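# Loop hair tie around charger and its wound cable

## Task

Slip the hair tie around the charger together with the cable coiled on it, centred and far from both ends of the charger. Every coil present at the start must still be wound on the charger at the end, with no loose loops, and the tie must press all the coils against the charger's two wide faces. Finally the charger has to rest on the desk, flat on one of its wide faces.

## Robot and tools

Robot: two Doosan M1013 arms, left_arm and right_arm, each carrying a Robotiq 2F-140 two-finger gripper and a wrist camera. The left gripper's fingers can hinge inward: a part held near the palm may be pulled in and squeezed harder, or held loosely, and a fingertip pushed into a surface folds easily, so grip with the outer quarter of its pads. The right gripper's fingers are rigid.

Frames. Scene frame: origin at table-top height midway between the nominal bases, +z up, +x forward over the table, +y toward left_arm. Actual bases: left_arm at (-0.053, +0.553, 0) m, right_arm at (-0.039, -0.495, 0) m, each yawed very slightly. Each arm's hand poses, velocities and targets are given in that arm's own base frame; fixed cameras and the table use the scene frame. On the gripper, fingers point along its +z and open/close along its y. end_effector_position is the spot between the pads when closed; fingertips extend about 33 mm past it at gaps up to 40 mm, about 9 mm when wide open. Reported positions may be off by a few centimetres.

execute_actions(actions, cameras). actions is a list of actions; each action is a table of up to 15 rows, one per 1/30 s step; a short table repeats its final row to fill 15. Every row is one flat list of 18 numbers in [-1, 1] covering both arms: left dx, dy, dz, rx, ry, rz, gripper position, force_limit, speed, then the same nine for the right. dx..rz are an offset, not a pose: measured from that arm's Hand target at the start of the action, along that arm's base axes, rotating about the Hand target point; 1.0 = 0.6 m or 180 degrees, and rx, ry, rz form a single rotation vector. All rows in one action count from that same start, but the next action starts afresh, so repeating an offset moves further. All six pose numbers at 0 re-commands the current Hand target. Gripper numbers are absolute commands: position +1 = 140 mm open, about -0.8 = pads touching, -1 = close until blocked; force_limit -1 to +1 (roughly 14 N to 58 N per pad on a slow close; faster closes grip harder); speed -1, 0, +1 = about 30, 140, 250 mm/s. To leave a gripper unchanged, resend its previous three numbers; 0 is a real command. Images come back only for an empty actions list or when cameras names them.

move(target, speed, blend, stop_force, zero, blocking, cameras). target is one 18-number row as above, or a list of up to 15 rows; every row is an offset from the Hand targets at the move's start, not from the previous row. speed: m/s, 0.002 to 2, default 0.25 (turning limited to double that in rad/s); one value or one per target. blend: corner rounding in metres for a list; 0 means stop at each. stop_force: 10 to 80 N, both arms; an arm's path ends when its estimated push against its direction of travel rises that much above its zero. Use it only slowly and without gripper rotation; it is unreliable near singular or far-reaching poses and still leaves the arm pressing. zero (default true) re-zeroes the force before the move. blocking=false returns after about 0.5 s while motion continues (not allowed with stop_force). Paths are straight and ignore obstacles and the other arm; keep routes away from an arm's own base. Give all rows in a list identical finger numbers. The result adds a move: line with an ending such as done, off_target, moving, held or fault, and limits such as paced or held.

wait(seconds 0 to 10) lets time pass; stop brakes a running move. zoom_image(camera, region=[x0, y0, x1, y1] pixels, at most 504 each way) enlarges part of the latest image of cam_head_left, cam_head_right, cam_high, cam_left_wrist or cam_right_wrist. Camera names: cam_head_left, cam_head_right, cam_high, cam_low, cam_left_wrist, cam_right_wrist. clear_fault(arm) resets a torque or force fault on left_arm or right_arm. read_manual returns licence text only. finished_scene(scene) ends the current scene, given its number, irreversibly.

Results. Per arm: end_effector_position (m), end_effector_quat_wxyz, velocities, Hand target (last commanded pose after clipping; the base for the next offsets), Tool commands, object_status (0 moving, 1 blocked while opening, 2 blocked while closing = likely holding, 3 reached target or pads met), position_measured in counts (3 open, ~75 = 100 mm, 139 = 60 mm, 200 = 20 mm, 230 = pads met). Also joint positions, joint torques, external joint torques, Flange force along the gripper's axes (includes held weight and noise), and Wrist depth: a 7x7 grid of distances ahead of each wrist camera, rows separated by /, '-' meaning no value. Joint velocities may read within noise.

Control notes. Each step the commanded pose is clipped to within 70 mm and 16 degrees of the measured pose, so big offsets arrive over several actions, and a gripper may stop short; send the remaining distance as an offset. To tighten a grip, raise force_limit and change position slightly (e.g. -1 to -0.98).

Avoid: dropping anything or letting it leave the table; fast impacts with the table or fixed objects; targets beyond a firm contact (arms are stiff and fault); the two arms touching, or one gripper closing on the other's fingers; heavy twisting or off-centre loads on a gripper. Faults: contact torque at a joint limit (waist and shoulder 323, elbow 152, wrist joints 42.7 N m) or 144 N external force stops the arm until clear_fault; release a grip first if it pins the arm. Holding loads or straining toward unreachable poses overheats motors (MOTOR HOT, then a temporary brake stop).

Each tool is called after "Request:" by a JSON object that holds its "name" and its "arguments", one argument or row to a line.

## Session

Request:
{"name": "execute_actions", "arguments": {
  "actions": []
}}

Scene clock: 0.00 s.
left_arm: end_effector_position=(+0.6331, -0.6607, +0.1311) position_measured=3 object_status=3 end_effector_quat_wxyz=(-0.057, +0.610, -0.516, +0.599) | right_arm: end_effector_position=(+0.6512, -0.3825, +0.1122) position_measured=3 object_status=3 end_effector_quat_wxyz=(+0.026, +0.619, -0.457, +0.638)
Joint positions: left_arm=[-0.968 0.509 2.062 2.634 0.769 -0.497] | right_arm=[-0.501 0.457 2.395 0.194 -1.101 2.111]
Joint velocities: within noise
Joint torques (N m): no reading
External joint torques (N m): no reading
Flange force (N): no reading
Wrist depth (mm): cam_left_wrist=[- 2444 2938 2752 3486 2615 1881 / - 2668 2873 2399 2938 2059 1575 / - - 3040 3113 2254 1687 1383 / - 119 513 2444 1854 141 1157 / - 102 427 330 268 208 99 / - 412 358 278 226 189 99 / - 393 298 239 199 174 152] | cam_right_wrist=[- - - 5554 - - 264 / 2624 2948 2777 578 - - - / - 2462 2745 552 311 - - / 2171 118 3023 448 - 140 182 / - 128 - 319 275 210 - / - 1974 - 310 - - - / - 2296 383 241 233 - -]
Hand target: left_arm +0.6331, -0.6607, +0.1311; -0.057, +0.610, -0.516, +0.599 | right_arm +0.6512, -0.3825, +0.1122; +0.026, +0.619, -0.457, +0.638
Tool commands: left_gripper/position=+1.0 left_gripper/force_limit=+1.0 left_gripper/speed=+1.0 right_gripper/position=+1.0 right_gripper/force_limit=+1.0 right_gripper/speed=+1.0

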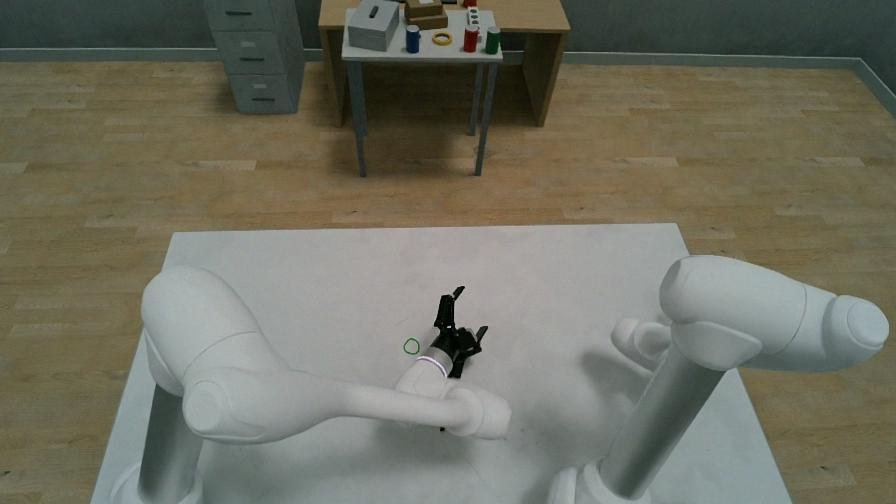

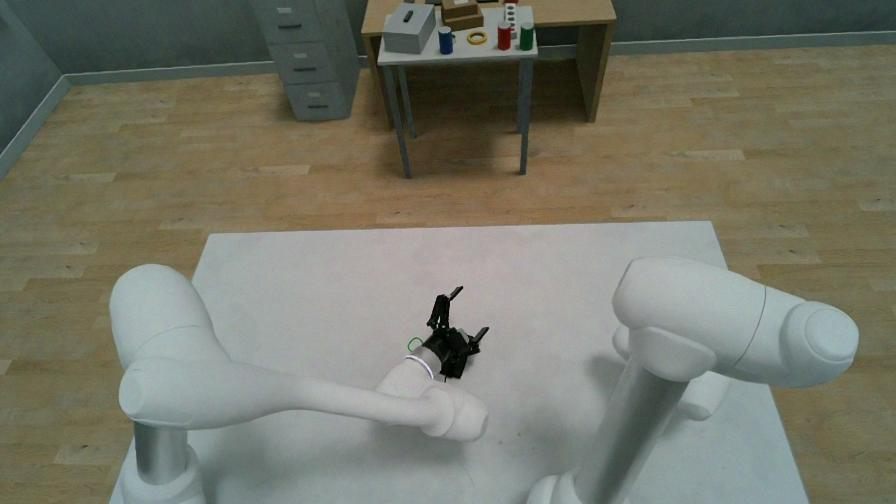

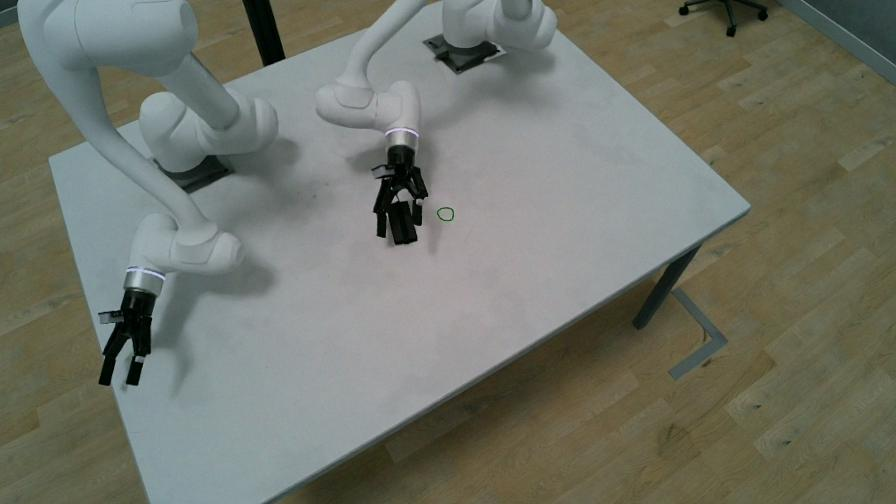

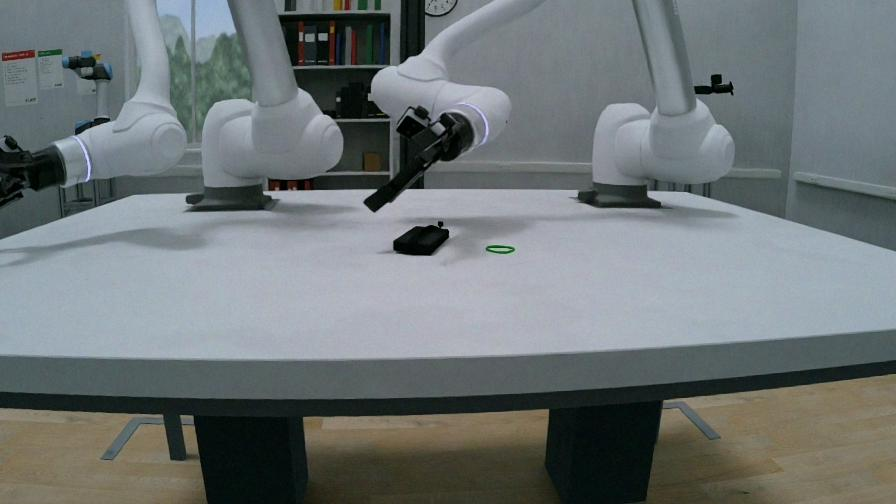

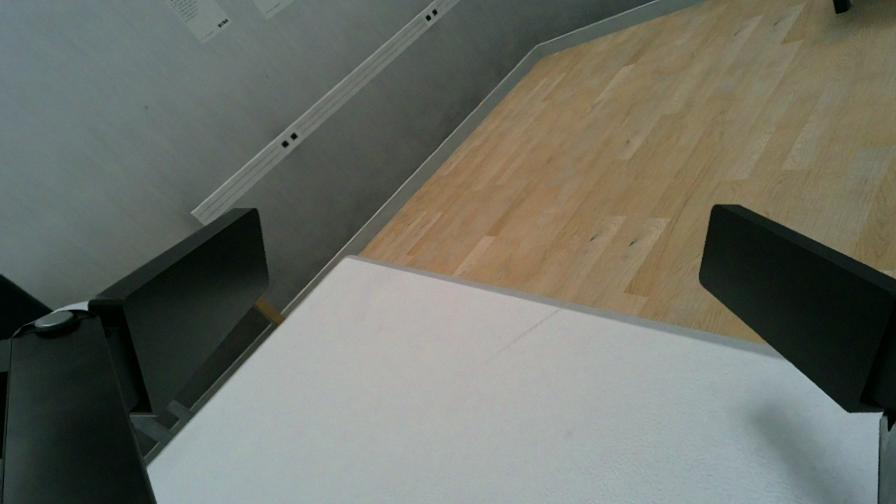

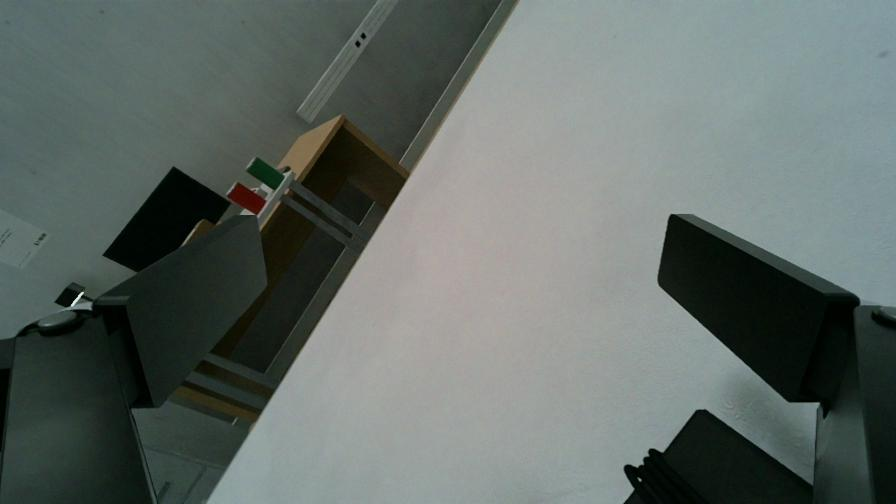

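Request:
{"name": "move", "arguments": {
  "target": [
    [0,0,0.2,0,0,0,1,1,1,0,0,0.2,0,0,0,0.0,0,0],
    [-0.173,0.188,0.417,0.262,0.316,-0.045,0.3,0,0,-0.168,0.5,0.4,0.019,0.467,0.335,-0.2,0,0]
  ],
  "speed": 0.25,
  "blend": [0.03,0],
  "cameras": ["all"]
}}

Scene clock: 38.87 s.
left_arm: end_effector_position=(+0.5293, -0.5479, +0.3813) position_measured=91 object_status=0 end_effector_quat_wxyz=(-0.001, +0.707, -0.707, +0.001) | right_arm: end_effector_position=(+0.5504, -0.0825, +0.3522) position_measured=154 object_status=3 end_effector_quat_wxyz=(-0.001, +1.000, +0.000, +0.001)
Joint positions: left_arm=[-0.849 0.332 1.283 0.002 1.525 2.293] | right_arm=[-0.212 0.005 1.723 0.001 1.412 1.359]
Joint torques (N m): left_arm=[0.72 -73.52 -41.28 4.19 -0.11 0.33] | right_arm=[1.83 -43.76 -39.57 3.79 -0.49 -0.41]
External joint torques (N m): left_arm=[-0.57 -1.4 -0.22 0.04 0.06 -0.33] | right_arm=[-1.99 1.65 -2.12 0.5 0.43 0.41]
Flange force (N): left_arm=[-0.5 2.2 -0.6] | right_arm=[5.5 3.7 -3.7]
Wrist depth (mm): cam_left_wrist=[444 444 448 446 439 441 448 / 469 469 470 472 468 464 1314 / 500 500 494 497 490 492 1429 / 522 520 114 522 126 513 1511 / 554 81 85 555 136 89 83 / - 69 68 590 592 - 72 / - 70 - 629 - - -] | cam_right_wrist=[- 480 468 458 491 - - / 506 486 485 506 - - - / 519 535 542 - - 534 547 / 553 557 135 - - 552 581 / - - 116 - - 105 - / - - - - - - - / - - - - - - -]
Hand target: left_arm +0.5293, -0.5479, +0.3813; -0.001, +0.707, -0.707, +0.001 | right_arm +0.5504, -0.0825, +0.3522; -0.001, +1.000, +0.000, +0.001
Off the commanded pose: left_arm 0.000 m, 0 deg | right_arm 0.000 m, 0 deg.
move: done

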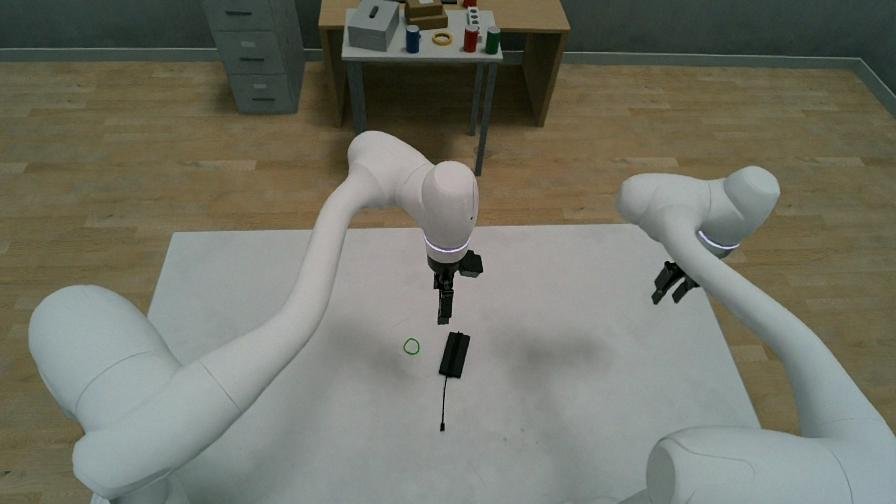

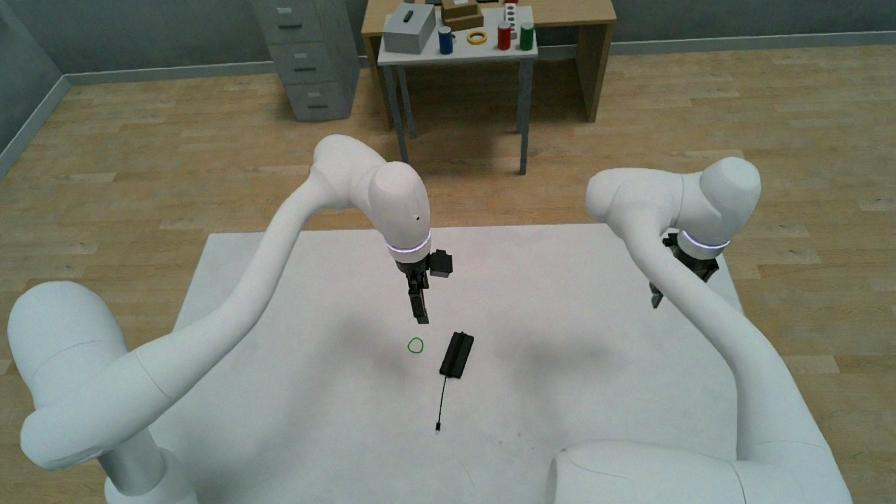

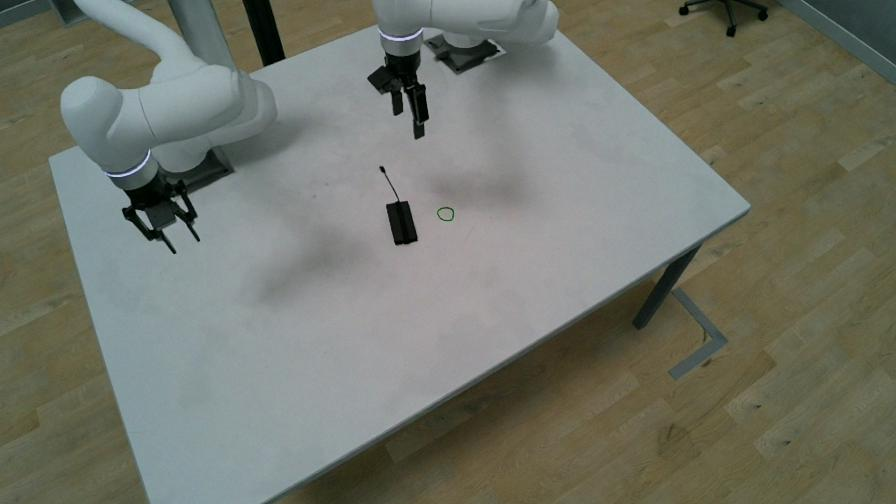

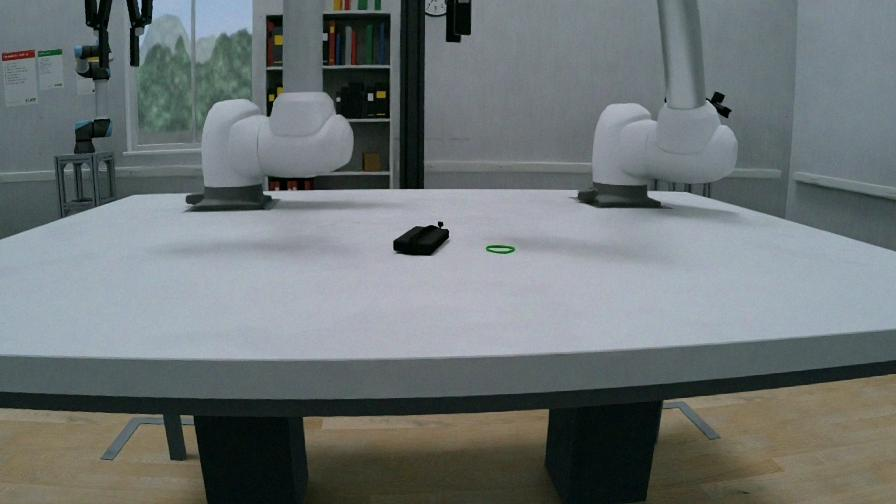

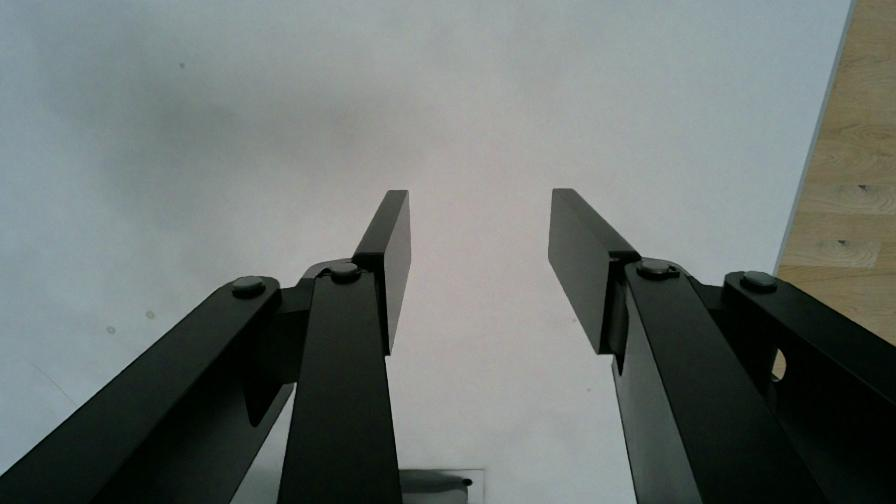

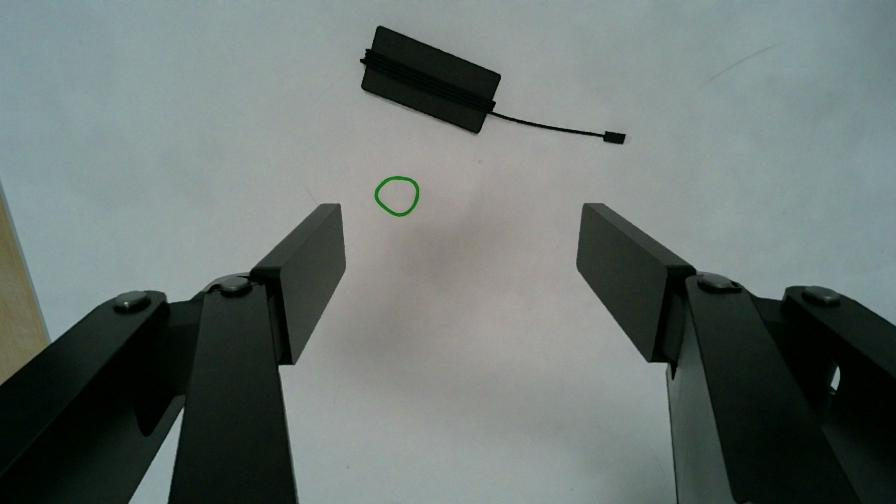

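Request:
{"name": "move", "arguments": {
  "target": [
    [0,0.35,0.1,0,0,0,-0.3,0,0,0,0,0,0,0,0,-0.59,0,0],
    [0.0065,0.55,0.033,-0.385,-0.385,-0.385,-0.3,0,0,0.1143,1.0517,-0.42,0,0,0,-0.59,0,0]
  ],
  "speed": 0.25,
  "blend": [0.05,0],
  "cameras": ["cam_low","cam_left_wrist","cam_head_left"]
}}

every number of target 2 of 2 must lie in its column's range; nothing of the call was run
Scene clock: 61.70 s.
left_arm: end_effector_position=(+0.5293, -0.5479, +0.3813) position_measured=91 object_status=3 end_effector_quat_wxyz=(-0.001, +0.707, -0.707, +0.001) | right_arm: end_effector_position=(+0.5504, -0.0825, +0.3522) position_measured=154 object_status=3 end_effector_quat_wxyz=(-0.001, +1.000, +0.000, +0.001)
Joint positions: left_arm=[-0.849 0.332 1.283 0.002 1.525 2.293] | right_arm=[-0.212 0.005 1.723 0.001 1.412 1.359]
Joint torques (N m): left_arm=[0.64 -73.88 -41.29 4.17 -0.16 0.23] | right_arm=[1.58 -44.07 -39.74 3.69 -0.54 -0.33]
External joint torques (N m): left_arm=[-0.86 -0.51 -0.14 0.04 0.1 -0.23] | right_arm=[-1.61 1.74 -2.07 0.6 0.48 0.33]
Flange force (N): left_arm=[0.6 1.4 -0.5] | right_arm=[5.6 3.2 -3.6]
Hand target: left_arm +0.5293, -0.5479, +0.3813; -0.001, +0.707, -0.707, +0.001 | right_arm +0.5504, -0.0825, +0.3522; -0.001, +1.000, +0.000, +0.001
Tool commands: left_gripper/position=+0.3 left_gripper/force_limit=+0.0 left_gripper/speed=+0.0 right_gripper/position=-0.2 right_gripper/force_limit=+0.0 right_gripper/speed=+0.0
Off the commanded pose: left_arm 0.000 m, 0 deg | right_arm 0.000 m, 0 deg.

Request:
{"name": "move", "arguments": {
  "target": [
    [0,0.35,0.1,0,0,0,-0.3,0,0,0,0.2,0,0,0,0,-0.59,0,0],
    [0.0065,0.55,0.033,-0.385,-0.385,-0.385,-0.3,0,0,0.1143,0.8,-0.3,0,0,0,-0.59,0,0]
  ],
  "speed": 0.3,
  "blend": [0.05,0]
}}

Request:
{"name": "move", "arguments": {
  "target": [0,0,0,0,0,0,-0.3,0,0,0,0.2517,-0.12,0,0,0,-0.59,0,0],
  "speed": 0.2,
  "cameras": ["cam_low","cam_left_wrist","cam_head_left"]
}}

Scene clock: 75.00 s.
left_arm: end_effector_position=(+0.5332, -0.2179, +0.4012) position_measured=167 object_status=3 end_effector_quat_wxyz=(+0.000, +0.000, +0.706, -0.708) | right_arm: end_effector_position=(+0.6190, +0.3975, +0.1722) position_measured=204 object_status=3 end_effector_quat_wxyz=(-0.001, +1.000, +0.000, +0.001)
Joint positions: left_arm=[0.148 0.191 2.082 -1.476 1.686 5.42] | right_arm=[0.524 0.368 1.619 0.001 1.153 2.095]
Joint torques (N m): left_arm=[0.29 -47.58 -28.35 -1.78 1.74 0.23] | right_arm=[1.54 -77.04 -36.63 3.39 -0.53 -0.26]
External joint torques (N m): left_arm=[-0.45 -0.36 -0.18 0.01 0.04 -0.27] | right_arm=[-1.47 1.03 -2.02 0.55 0.48 0.26]
Flange force (N): left_arm=[0.0 -1.1 0.8] | right_arm=[6.0 -1.9 -2.2]
Wrist depth (mm): cam_left_wrist=[278 279 280 278 279 277 277 / 294 292 293 288 293 291 290 / 310 311 306 283 306 306 305 / 326 330 319 118 129 321 326 / 349 344 86 85 84 83 344 / - - 74 - - 72 67 / - - - - - - -] | cam_right_wrist=[2341 4342 347 - - - - / - - 346 - 1264 - - / - - 417 549 574 - - / - - - - 158 694 459 / 2296 - 92 - - 91 - / - - - - - - - / - - - - - - -]
Hand target: left_arm +0.5332, -0.2179, +0.4011; +0.000, +0.000, +0.706, -0.708 | right_arm +0.6190, +0.3975, +0.1722; -0.001, +1.000, +0.000, +0.001
Off the commanded pose: left_arm 0.000 m, 0 deg | right_arm 0.000 m, 0 deg.
move: done

Scene clock: 76.17 s.
left_arm: end_effector_position=(+0.5332, -0.2179, +0.4011) position_measured=167 object_status=3 end_effector_quat_wxyz=(+0.000, +0.000, +0.706, -0.708) | right_arm: end_effector_position=(+0.6190, +0.5485, +0.1002) position_measured=204 object_status=3 end_effector_quat_wxyz=(-0.001, +1.000, +0.000, +0.001)
Joint positions: left_arm=[0.148 0.191 2.082 -1.476 1.686 5.42] | right_arm=[0.683 0.551 1.479 0 1.11 2.254]
Joint torques (N m): left_arm=[0.54 -47.57 -28.31 -1.79 1.75 0.25] | right_arm=[1.84 -94.23 -35.83 3.49 -0.38 -0.28]
External joint torques (N m): left_arm=[-0.54 -0.52 -0.2 0.03 0.03 -0.3] | right_arm=[-1.74 2.09 -1.92 0.35 0.33 0.28]
Flange force (N): left_arm=[0.1 -1.4 1.0] | right_arm=[7.1 -3.9 -0.6]
Wrist depth (mm): cam_left_wrist=[213 213 212 210 211 211 210 / 223 223 223 223 223 219 221 / 236 236 236 233 234 215 228 / 250 248 248 130 129 221 246 / 265 261 86 90 84 83 258 / - - 74 276 - 72 67 / - - - - - - -] | cam_right_wrist=[- - 204 212 1200 653 550 / - 3619 225 230 - - 447 / 2341 - 382 299 404 397 479 / - - - 382 157 - 459 / - - 92 - - 91 - / - - - 4265 - - - / - - - - - - -]
Hand target: left_arm +0.5332, -0.2179, +0.4011; +0.000, +0.000, +0.706, -0.708 | right_arm +0.6190, +0.5485, +0.1002; -0.001, +1.000, +0.000, +0.001
Off the commanded pose: left_arm 0.000 m, 0 deg | right_arm 0.000 m, 0 deg.
move: done
Images, in order (width x height): cam_head_left 896x504, cam_low 896x504, cam_left_wrist 896x504.

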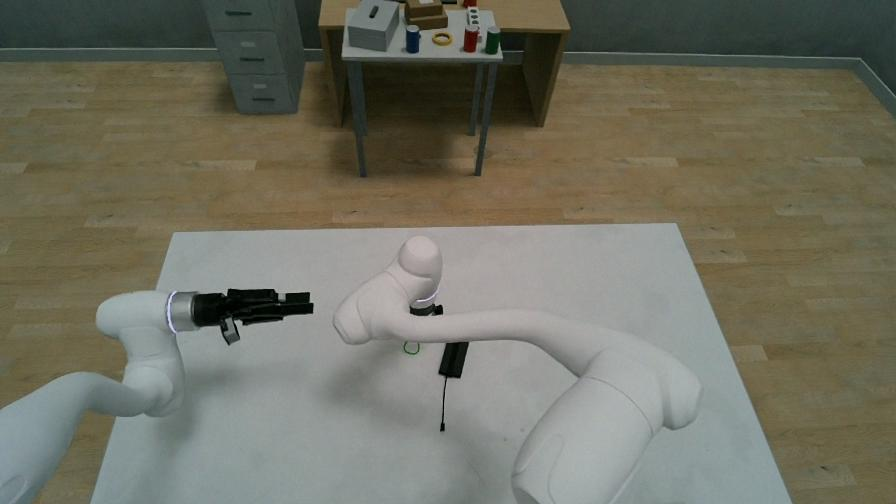

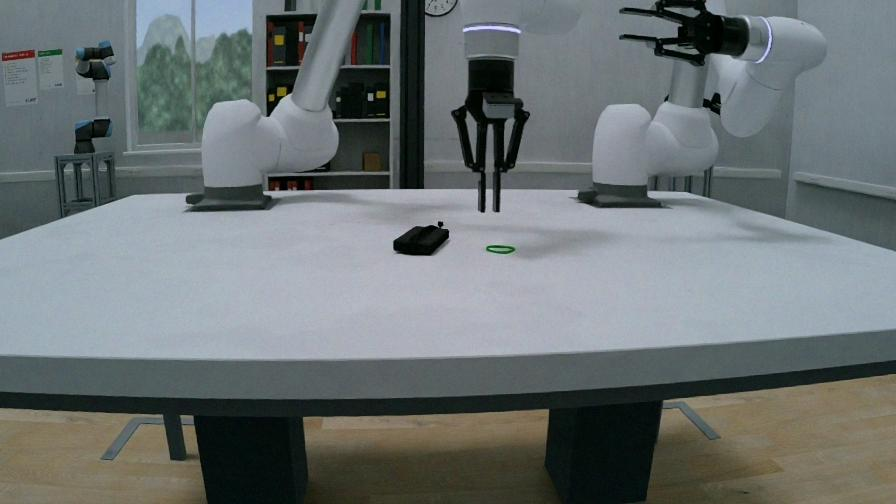

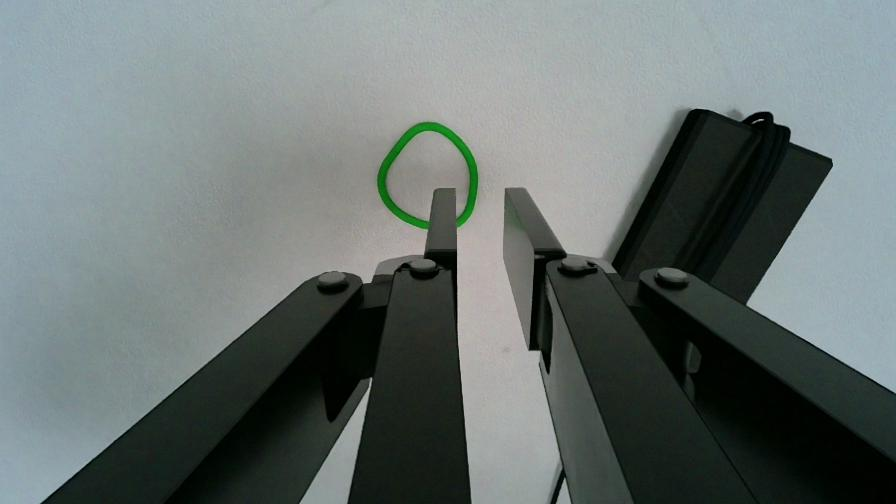

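Request:
{"name": "move", "arguments": {
  "target": [
    [0,-0.0025,-0.1093,0,0,0,-0.3,0,0,0,-0.0025,-0.1093,0,0,0,-0.59,0,0],
    [0,-0.0025,-0.1093,0,0,0,-0.3,0,0,0,-0.0025,-0.1093,0,0,0,-1,0.0,-1]
  ],
  "speed": 0.08,
  "cameras": ["cam_left_wrist"]
}}

Scene clock: 87.83 s.
left_arm: end_effector_position=(+0.5332, -0.2194, +0.3356) position_measured=167 object_status=3 end_effector_quat_wxyz=(+0.000, +0.000, +0.706, -0.708) | right_arm: end_effector_position=(+0.6190, +0.5470, +0.0346) position_measured=227 object_status=0 end_effector_quat_wxyz=(-0.001, +1.000, +0.000, +0.001)
Joint positions: left_arm=[0.146 0.276 2.13 -1.464 1.671 5.553] | right_arm=[0.682 0.602 1.528 0 1.01 2.253]
Joint torques (N m): left_arm=[0.68 -51.63 -24.31 -1.57 2.06 0.3] | right_arm=[-0.5 -78.47 -23.96 2.1 -0.38 -0.19]
External joint torques (N m): left_arm=[-0.52 -0.61 0.02 0.07 -0.02 -0.35] | right_arm=[0.44 -15.73 -11.58 1.52 0.34 0.19]
Flange force (N): left_arm=[0.5 -1.5 1.1] | right_arm=[4.3 -4.9 -21.1]
Wrist depth (mm): cam_left_wrist=[154 152 152 151 152 151 151 / 160 160 161 159 159 159 157 / 169 169 168 168 167 166 146 / 179 179 179 116 173 167 152 / 190 190 76 85 84 83 161 / 200 - 73 - - 72 194 / - - - - - 69 -] | cam_right_wrist=[2745 - 204 208 - - - / 2274 - 225 232 - - 437 / - - 383 290 403 428 - / 2319 - - 396 158 - 425 / 2912 - 92 - - 91 347 / - - - - - - - / - - - 4423 - - -]
Hand target: left_arm +0.5332, -0.2194, +0.3356; +0.000, +0.000, +0.706, -0.708 | right_arm +0.6190, +0.5470, +0.0346; -0.001, +1.000, +0.000, +0.001
Off the commanded pose: left_arm 0.000 m, 0 deg | right_arm 0.000 m, 0 deg.
move: done
Images, in order (width x height): cam_left_wrist 896x504.

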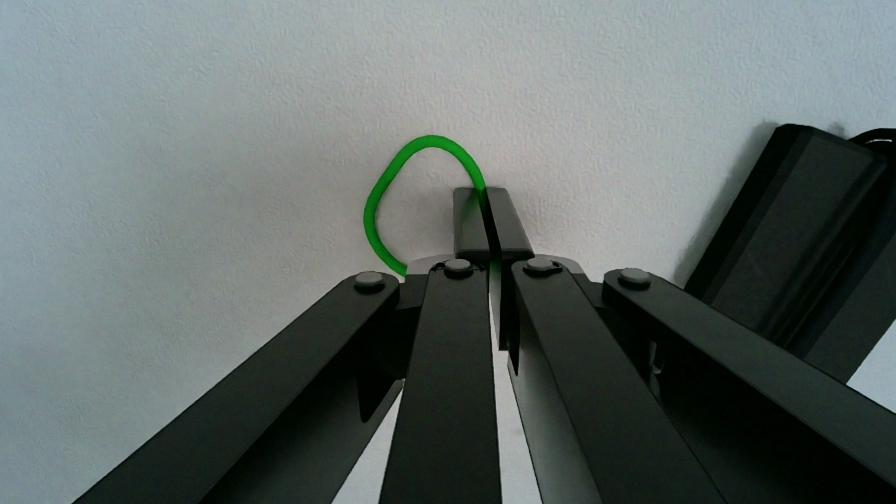

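Request:
{"name": "move", "arguments": {
  "target": [
    [0,0,0,0,0,0,-0.3,0,0,0,0,0.15,0,0,0,-1,0.0,-1],
    [0,0,0,0,0,0,-0.3,0,0,-0.0983,-0.0733,0.499,0,0,0,-1,0.0,-1]
  ],
  "speed": 0.2,
  "blend": [0.03,0],
  "cameras": ["cam_low","cam_left_wrist","cam_right_wrist"]
}}

Request:
{"name": "zoom_image", "arguments": {
  "camera": "cam_low",
  "region": [380, 0, 560, 120]
}}

Scene clock: 99.93 s.
left_arm: end_effector_position=(+0.5332, -0.2194, +0.3356) position_measured=167 object_status=3 end_effector_quat_wxyz=(+0.000, +0.000, +0.706, -0.708) | right_arm: end_effector_position=(+0.5600, +0.5030, +0.3339) position_measured=227 object_status=2 end_effector_quat_wxyz=(-0.001, +1.000, +0.000, +0.000)
Joint positions: left_arm=[0.146 0.276 2.13 -1.464 1.671 5.553] | right_arm=[0.686 0.324 1.379 0 1.437 2.257]
Joint torques (N m): left_arm=[0.33 -52.19 -24.45 -1.47 2 0.3] | right_arm=[1.9 -76.7 -39.92 3.75 -0.45 -0.34]
External joint torques (N m): left_arm=[-0.52 0.02 0.2 -0.05 0.04 -0.34] | right_arm=[-1.88 1.75 -1.9 0.51 0.4 0.34]
Flange force (N): left_arm=[0.0 -0.6 1.0] | right_arm=[6.7 -3.3 -3.2]
Wrist depth (mm): cam_left_wrist=[426 424 426 427 424 427 425 / 455 452 448 445 442 446 448 / 475 477 476 462 471 469 475 / 507 505 494 108 489 503 497 / 538 528 76 85 84 83 527 / 568 - 73 - - 72 559 / - - - - - 69 -] | cam_right_wrist=[319 - - - - 639 - / 352 406 426 433 - 619 - / 387 440 431 - 948 - - / - - - - 136 605 - / - - 92 - - 91 - / - - - - - - - / - - - - - - -]
Hand target: left_arm +0.5332, -0.2194, +0.3356; +0.000, +0.000, +0.706, -0.708 | right_arm +0.5600, +0.5030, +0.3340; -0.001, +1.000, +0.000, +0.001
Off the commanded pose: left_arm 0.000 m, 0 deg | right_arm 0.000 m, 0 deg.
move: done
Images, in order (width x height): cam_low 896x504, cam_left_wrist 896x504, cam_right_wrist 896x504.

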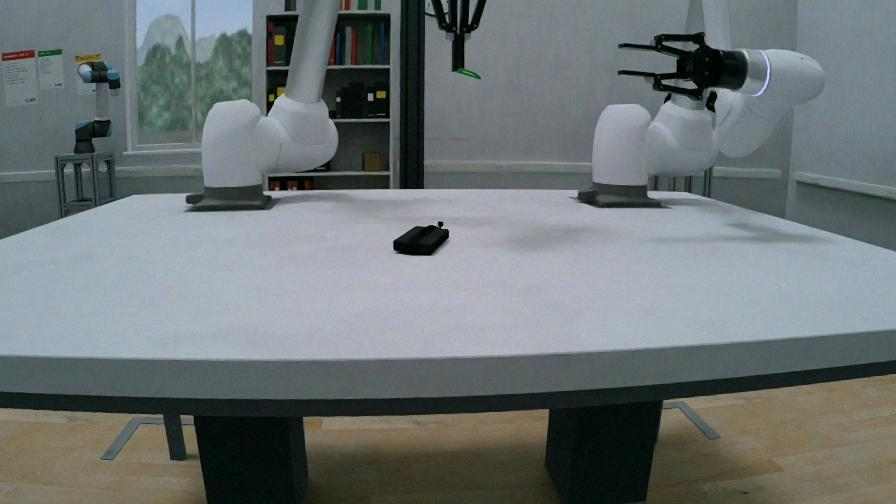

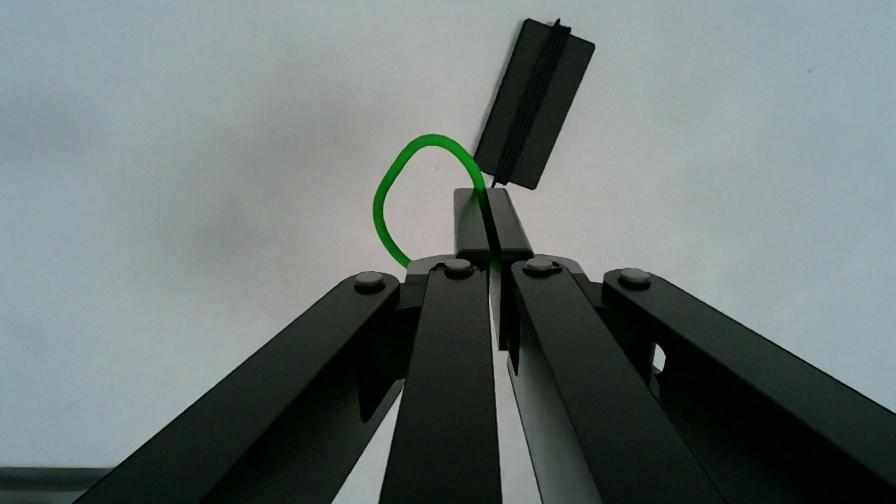

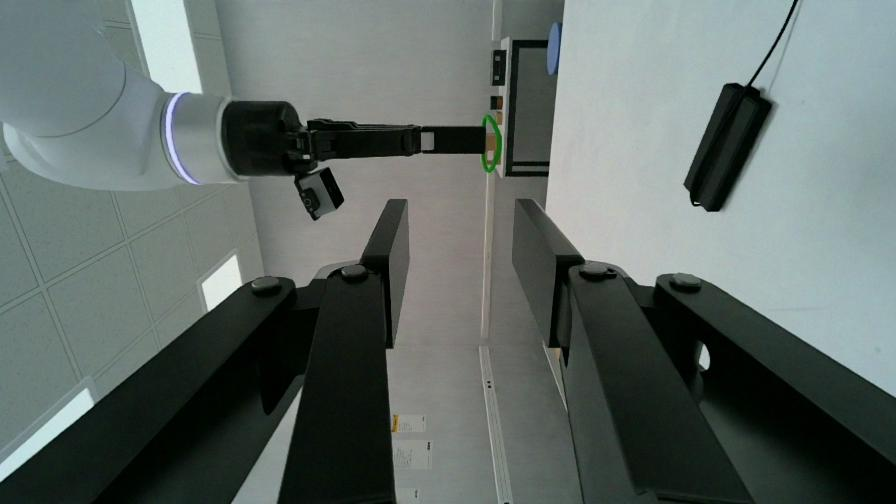

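Scaled by 2.800 from the camera's 896x504 image, which has a finer 1280x720 frame.

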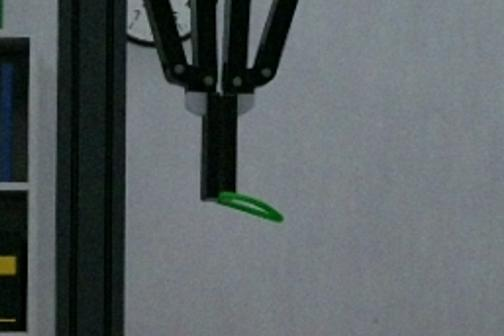

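Request:
{"name": "move", "arguments": {
  "target": [
    [0.0083,-0.26,-0.0743,0,0,0,-0.59,0,0,0,0,0,0,0,0,-1,0.0,-1],
    [0.0083,-0.38,-0.0743,0,0,0,-0.59,0,0,0,0,0,0,0,0,-1,0.0,-1]
  ],
  "speed": [0.25,0.1],
  "cameras": ["cam_low","cam_left_wrist","cam_right_wrist"]
}}

Request:
{"name": "zoom_image", "arguments": {
  "camera": "cam_low",
  "region": [400, 20, 580, 140]
}}

Request:
{"name": "zoom_image", "arguments": {
  "camera": "cam_right_wrist",
  "region": [330, 100, 630, 350]
}}

Scene clock: 128.90 s.
left_arm: end_effector_position=(+0.5382, -0.4474, +0.2910) position_measured=204 object_status=3 end_effector_quat_wxyz=(+0.000, +0.000, +0.706, -0.708) | right_arm: end_effector_position=(+0.5600, +0.5030, +0.3340) position_measured=227 object_status=2 end_effector_quat_wxyz=(-0.001, +1.000, +0.000, +0.001)
Joint positions: left_arm=[-0.273 0.348 2.144 -1.791 1.41 5.653] | right_arm=[0.686 0.324 1.379 0 1.437 2.257]
Joint torques (N m): left_arm=[0.48 -56.47 -22.2 -2.3 2.25 0.26] | right_arm=[1.4 -76.62 -39.65 3.81 -0.36 -0.33]
External joint torques (N m): left_arm=[-0.57 -0.63 -0.24 0.13 -0.05 -0.31] | right_arm=[-1.41 1.94 -2.02 0.44 0.32 0.33]
Flange force (N): left_arm=[0.2 -1.7 0.8] | right_arm=[6.7 -4.1 -3.2]
Wrist depth (mm): cam_left_wrist=[431 428 429 429 418 422 427 / 448 452 452 442 439 451 445 / 161 162 464 470 476 468 469 / 508 508 508 109 492 503 500 / 538 530 76 85 84 83 529 / 567 - 73 - - 72 546 / - - - - - 69 -] | cam_right_wrist=[- 4190 - - - - - / 241 - - - 742 603 - / 187 196 223 232 1154 518 - / - - - - 905 455 350 / 2341 - 92 - - - - / - - - - - 79 - / - - - - - - -]
Hand target: left_arm +0.5382, -0.4474, +0.2910; +0.000, +0.000, +0.706, -0.708 | right_arm +0.5600, +0.5030, +0.3340; -0.001, +1.000, +0.000, +0.001
Off the commanded pose: left_arm 0.000 m, 0 deg | right_arm 0.000 m, 0 deg.
move: done
Images, in order (width x height): cam_low 896x504, cam_left_wrist 896x504, cam_right_wrist 896x504.

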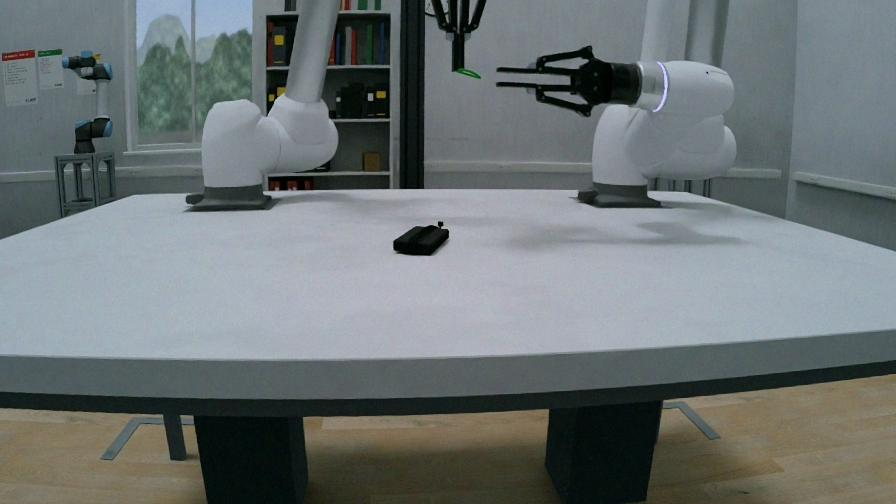

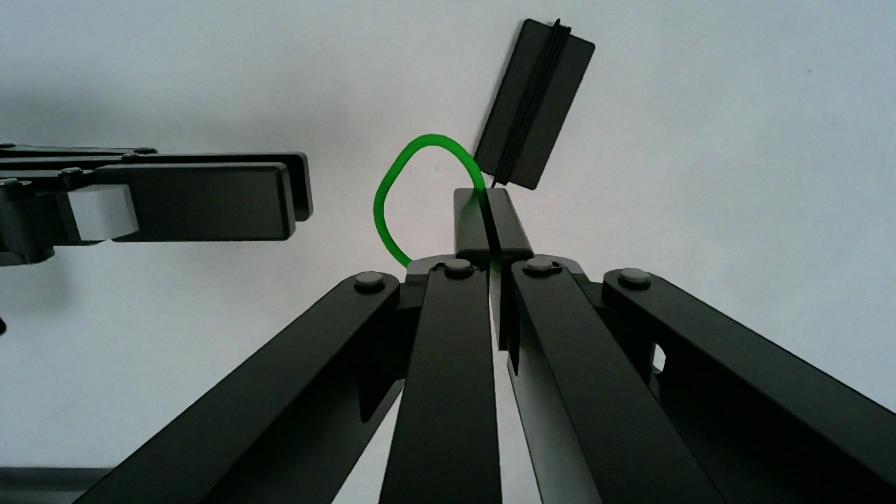

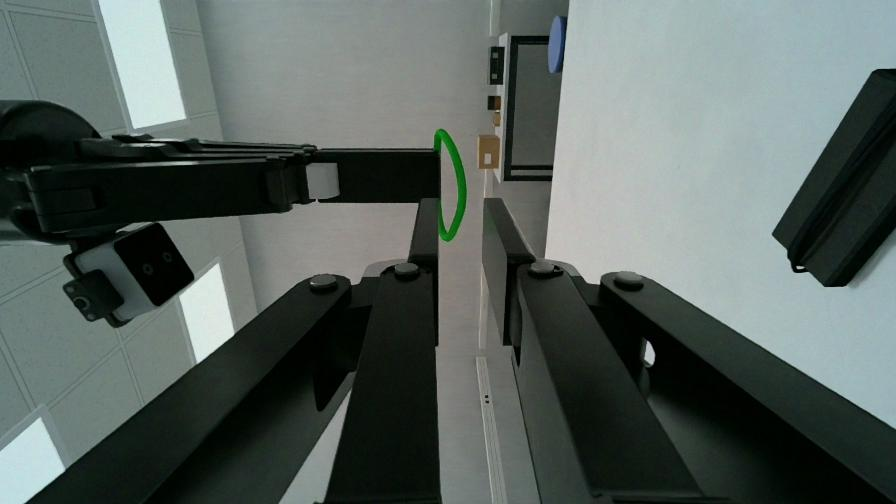

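Scaled by 2.800 from the camera's 896x504 image, which has a finer 1280x720 frame.

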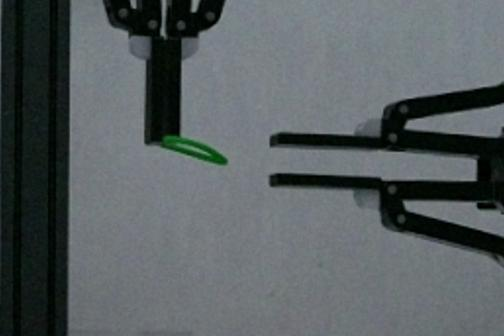

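Scaled by 1.680 from the camera's 896x504 image, which has a finer 1280x720 frame.

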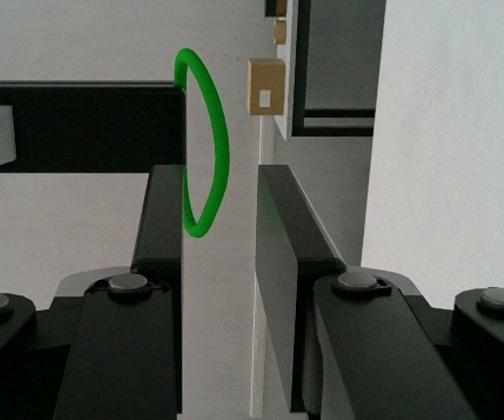

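Request:
{"name": "move", "arguments": {
  "target": [
    [0,-0.0533,0,0,0,0,-0.59,0,0,0,0,0,0,0,0,-1,0.0,-1],
    [0,-0.0533,0,0,0,0,-1,-0.6,-1,0,0,0,0,0,0,-1,0.0,-1]
  ],
  "speed": 0.05,
  "cameras": ["cam_low","cam_left_wrist","cam_right_wrist"]
}}

Request:
{"name": "zoom_image", "arguments": {
  "camera": "cam_low",
  "region": [400, 20, 580, 140]
}}

Request:
{"name": "zoom_image", "arguments": {
  "camera": "cam_right_wrist",
  "region": [330, 100, 630, 350]
}}

Scene clock: 142.13 s.
left_arm: end_effector_position=(+0.5382, -0.4794, +0.2910) position_measured=226 object_status=0 end_effector_quat_wxyz=(+0.000, +0.000, +0.706, -0.708) | right_arm: end_effector_position=(+0.5600, +0.5030, +0.3340) position_measured=227 object_status=2 end_effector_quat_wxyz=(-0.001, +1.000, +0.000, +0.001)
Joint positions: left_arm=[-0.328 0.357 2.13 -1.836 1.376 5.655] | right_arm=[0.686 0.324 1.379 0 1.437 2.257]
Joint torques (N m): left_arm=[-0.04 -57.4 -22.78 -2.28 2.2 0.24] | right_arm=[1.75 -76.75 -39.97 3.71 -0.35 -0.24]
External joint torques (N m): left_arm=[-0.19 -1.07 -0.05 0 0.02 -0.29] | right_arm=[-1.78 2.01 -1.75 0.55 0.31 0.24]
Flange force (N): left_arm=[1.0 -2.2 0.0] | right_arm=[6.8 -3.3 -2.7]
Wrist depth (mm): cam_left_wrist=[424 429 426 424 421 424 425 / 453 453 453 445 439 449 445 / 180 167 169 464 470 472 471 / 513 508 500 109 486 498 499 / 534 531 76 85 84 83 526 / 567 - 73 - - 72 546 / - - - - - 69 -] | cam_right_wrist=[- - - 3674 995 514 343 / - - - 4874 765 606 - / 160 172 194 193 - 509 - / - 4190 4975 108 - 498 - / - - - - - - - / - - - - - - - / - - - - - - -]
Hand target: left_arm +0.5382, -0.4794, +0.2910; +0.000, +0.000, +0.706, -0.708 | right_arm +0.5600, +0.5030, +0.3340; -0.001, +1.000, +0.000, +0.001
Off the commanded pose: left_arm 0.000 m, 0 deg | right_arm 0.000 m, 0 deg.
move: done
Images, in order (width x height): cam_low 896x504, cam_left_wrist 896x504, cam_right_wrist 896x504.

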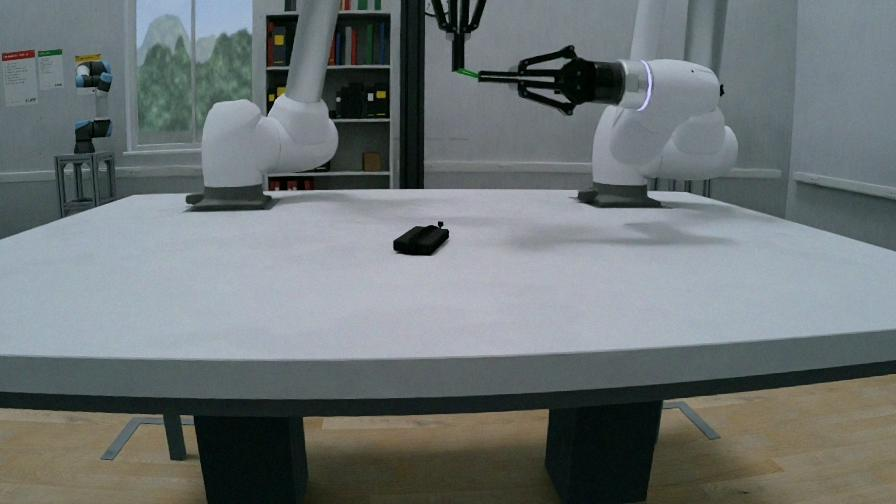

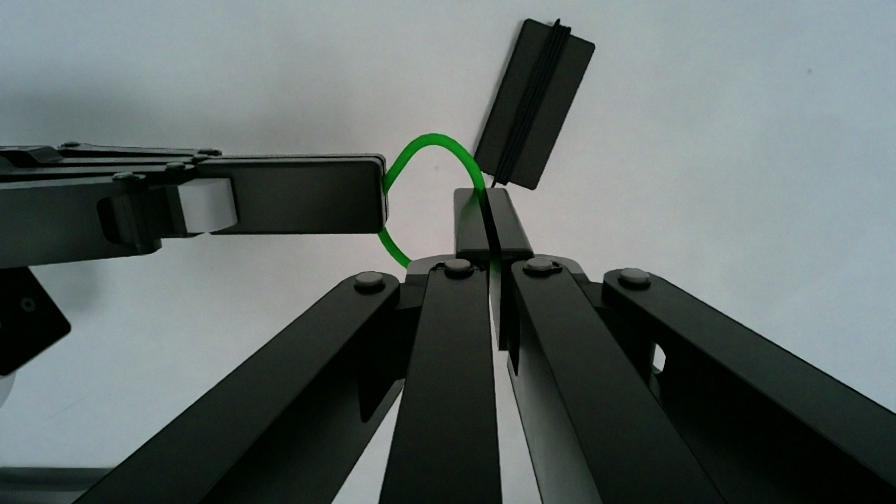

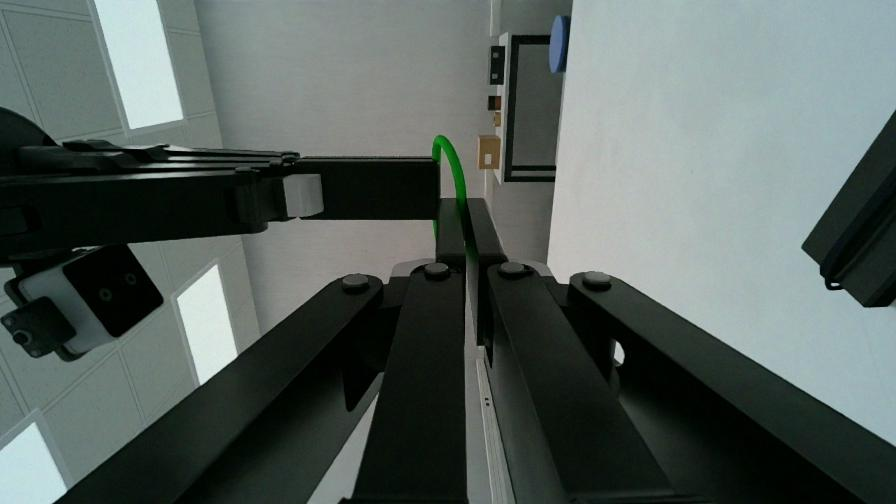

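Scaled by 2.800 from the camera's 896x504 image, which has a finer 1280x720 frame.

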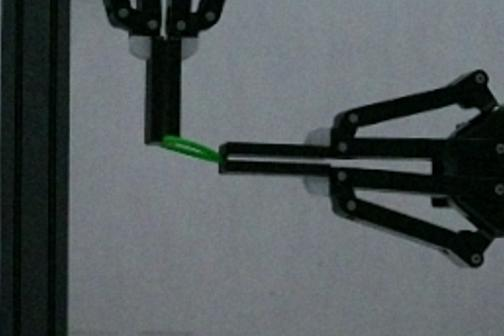

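Scaled by 1.680 from the camera's 896x504 image, which has a finer 1280x720 frame.

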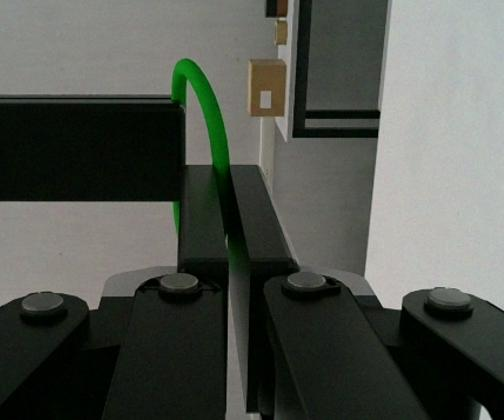

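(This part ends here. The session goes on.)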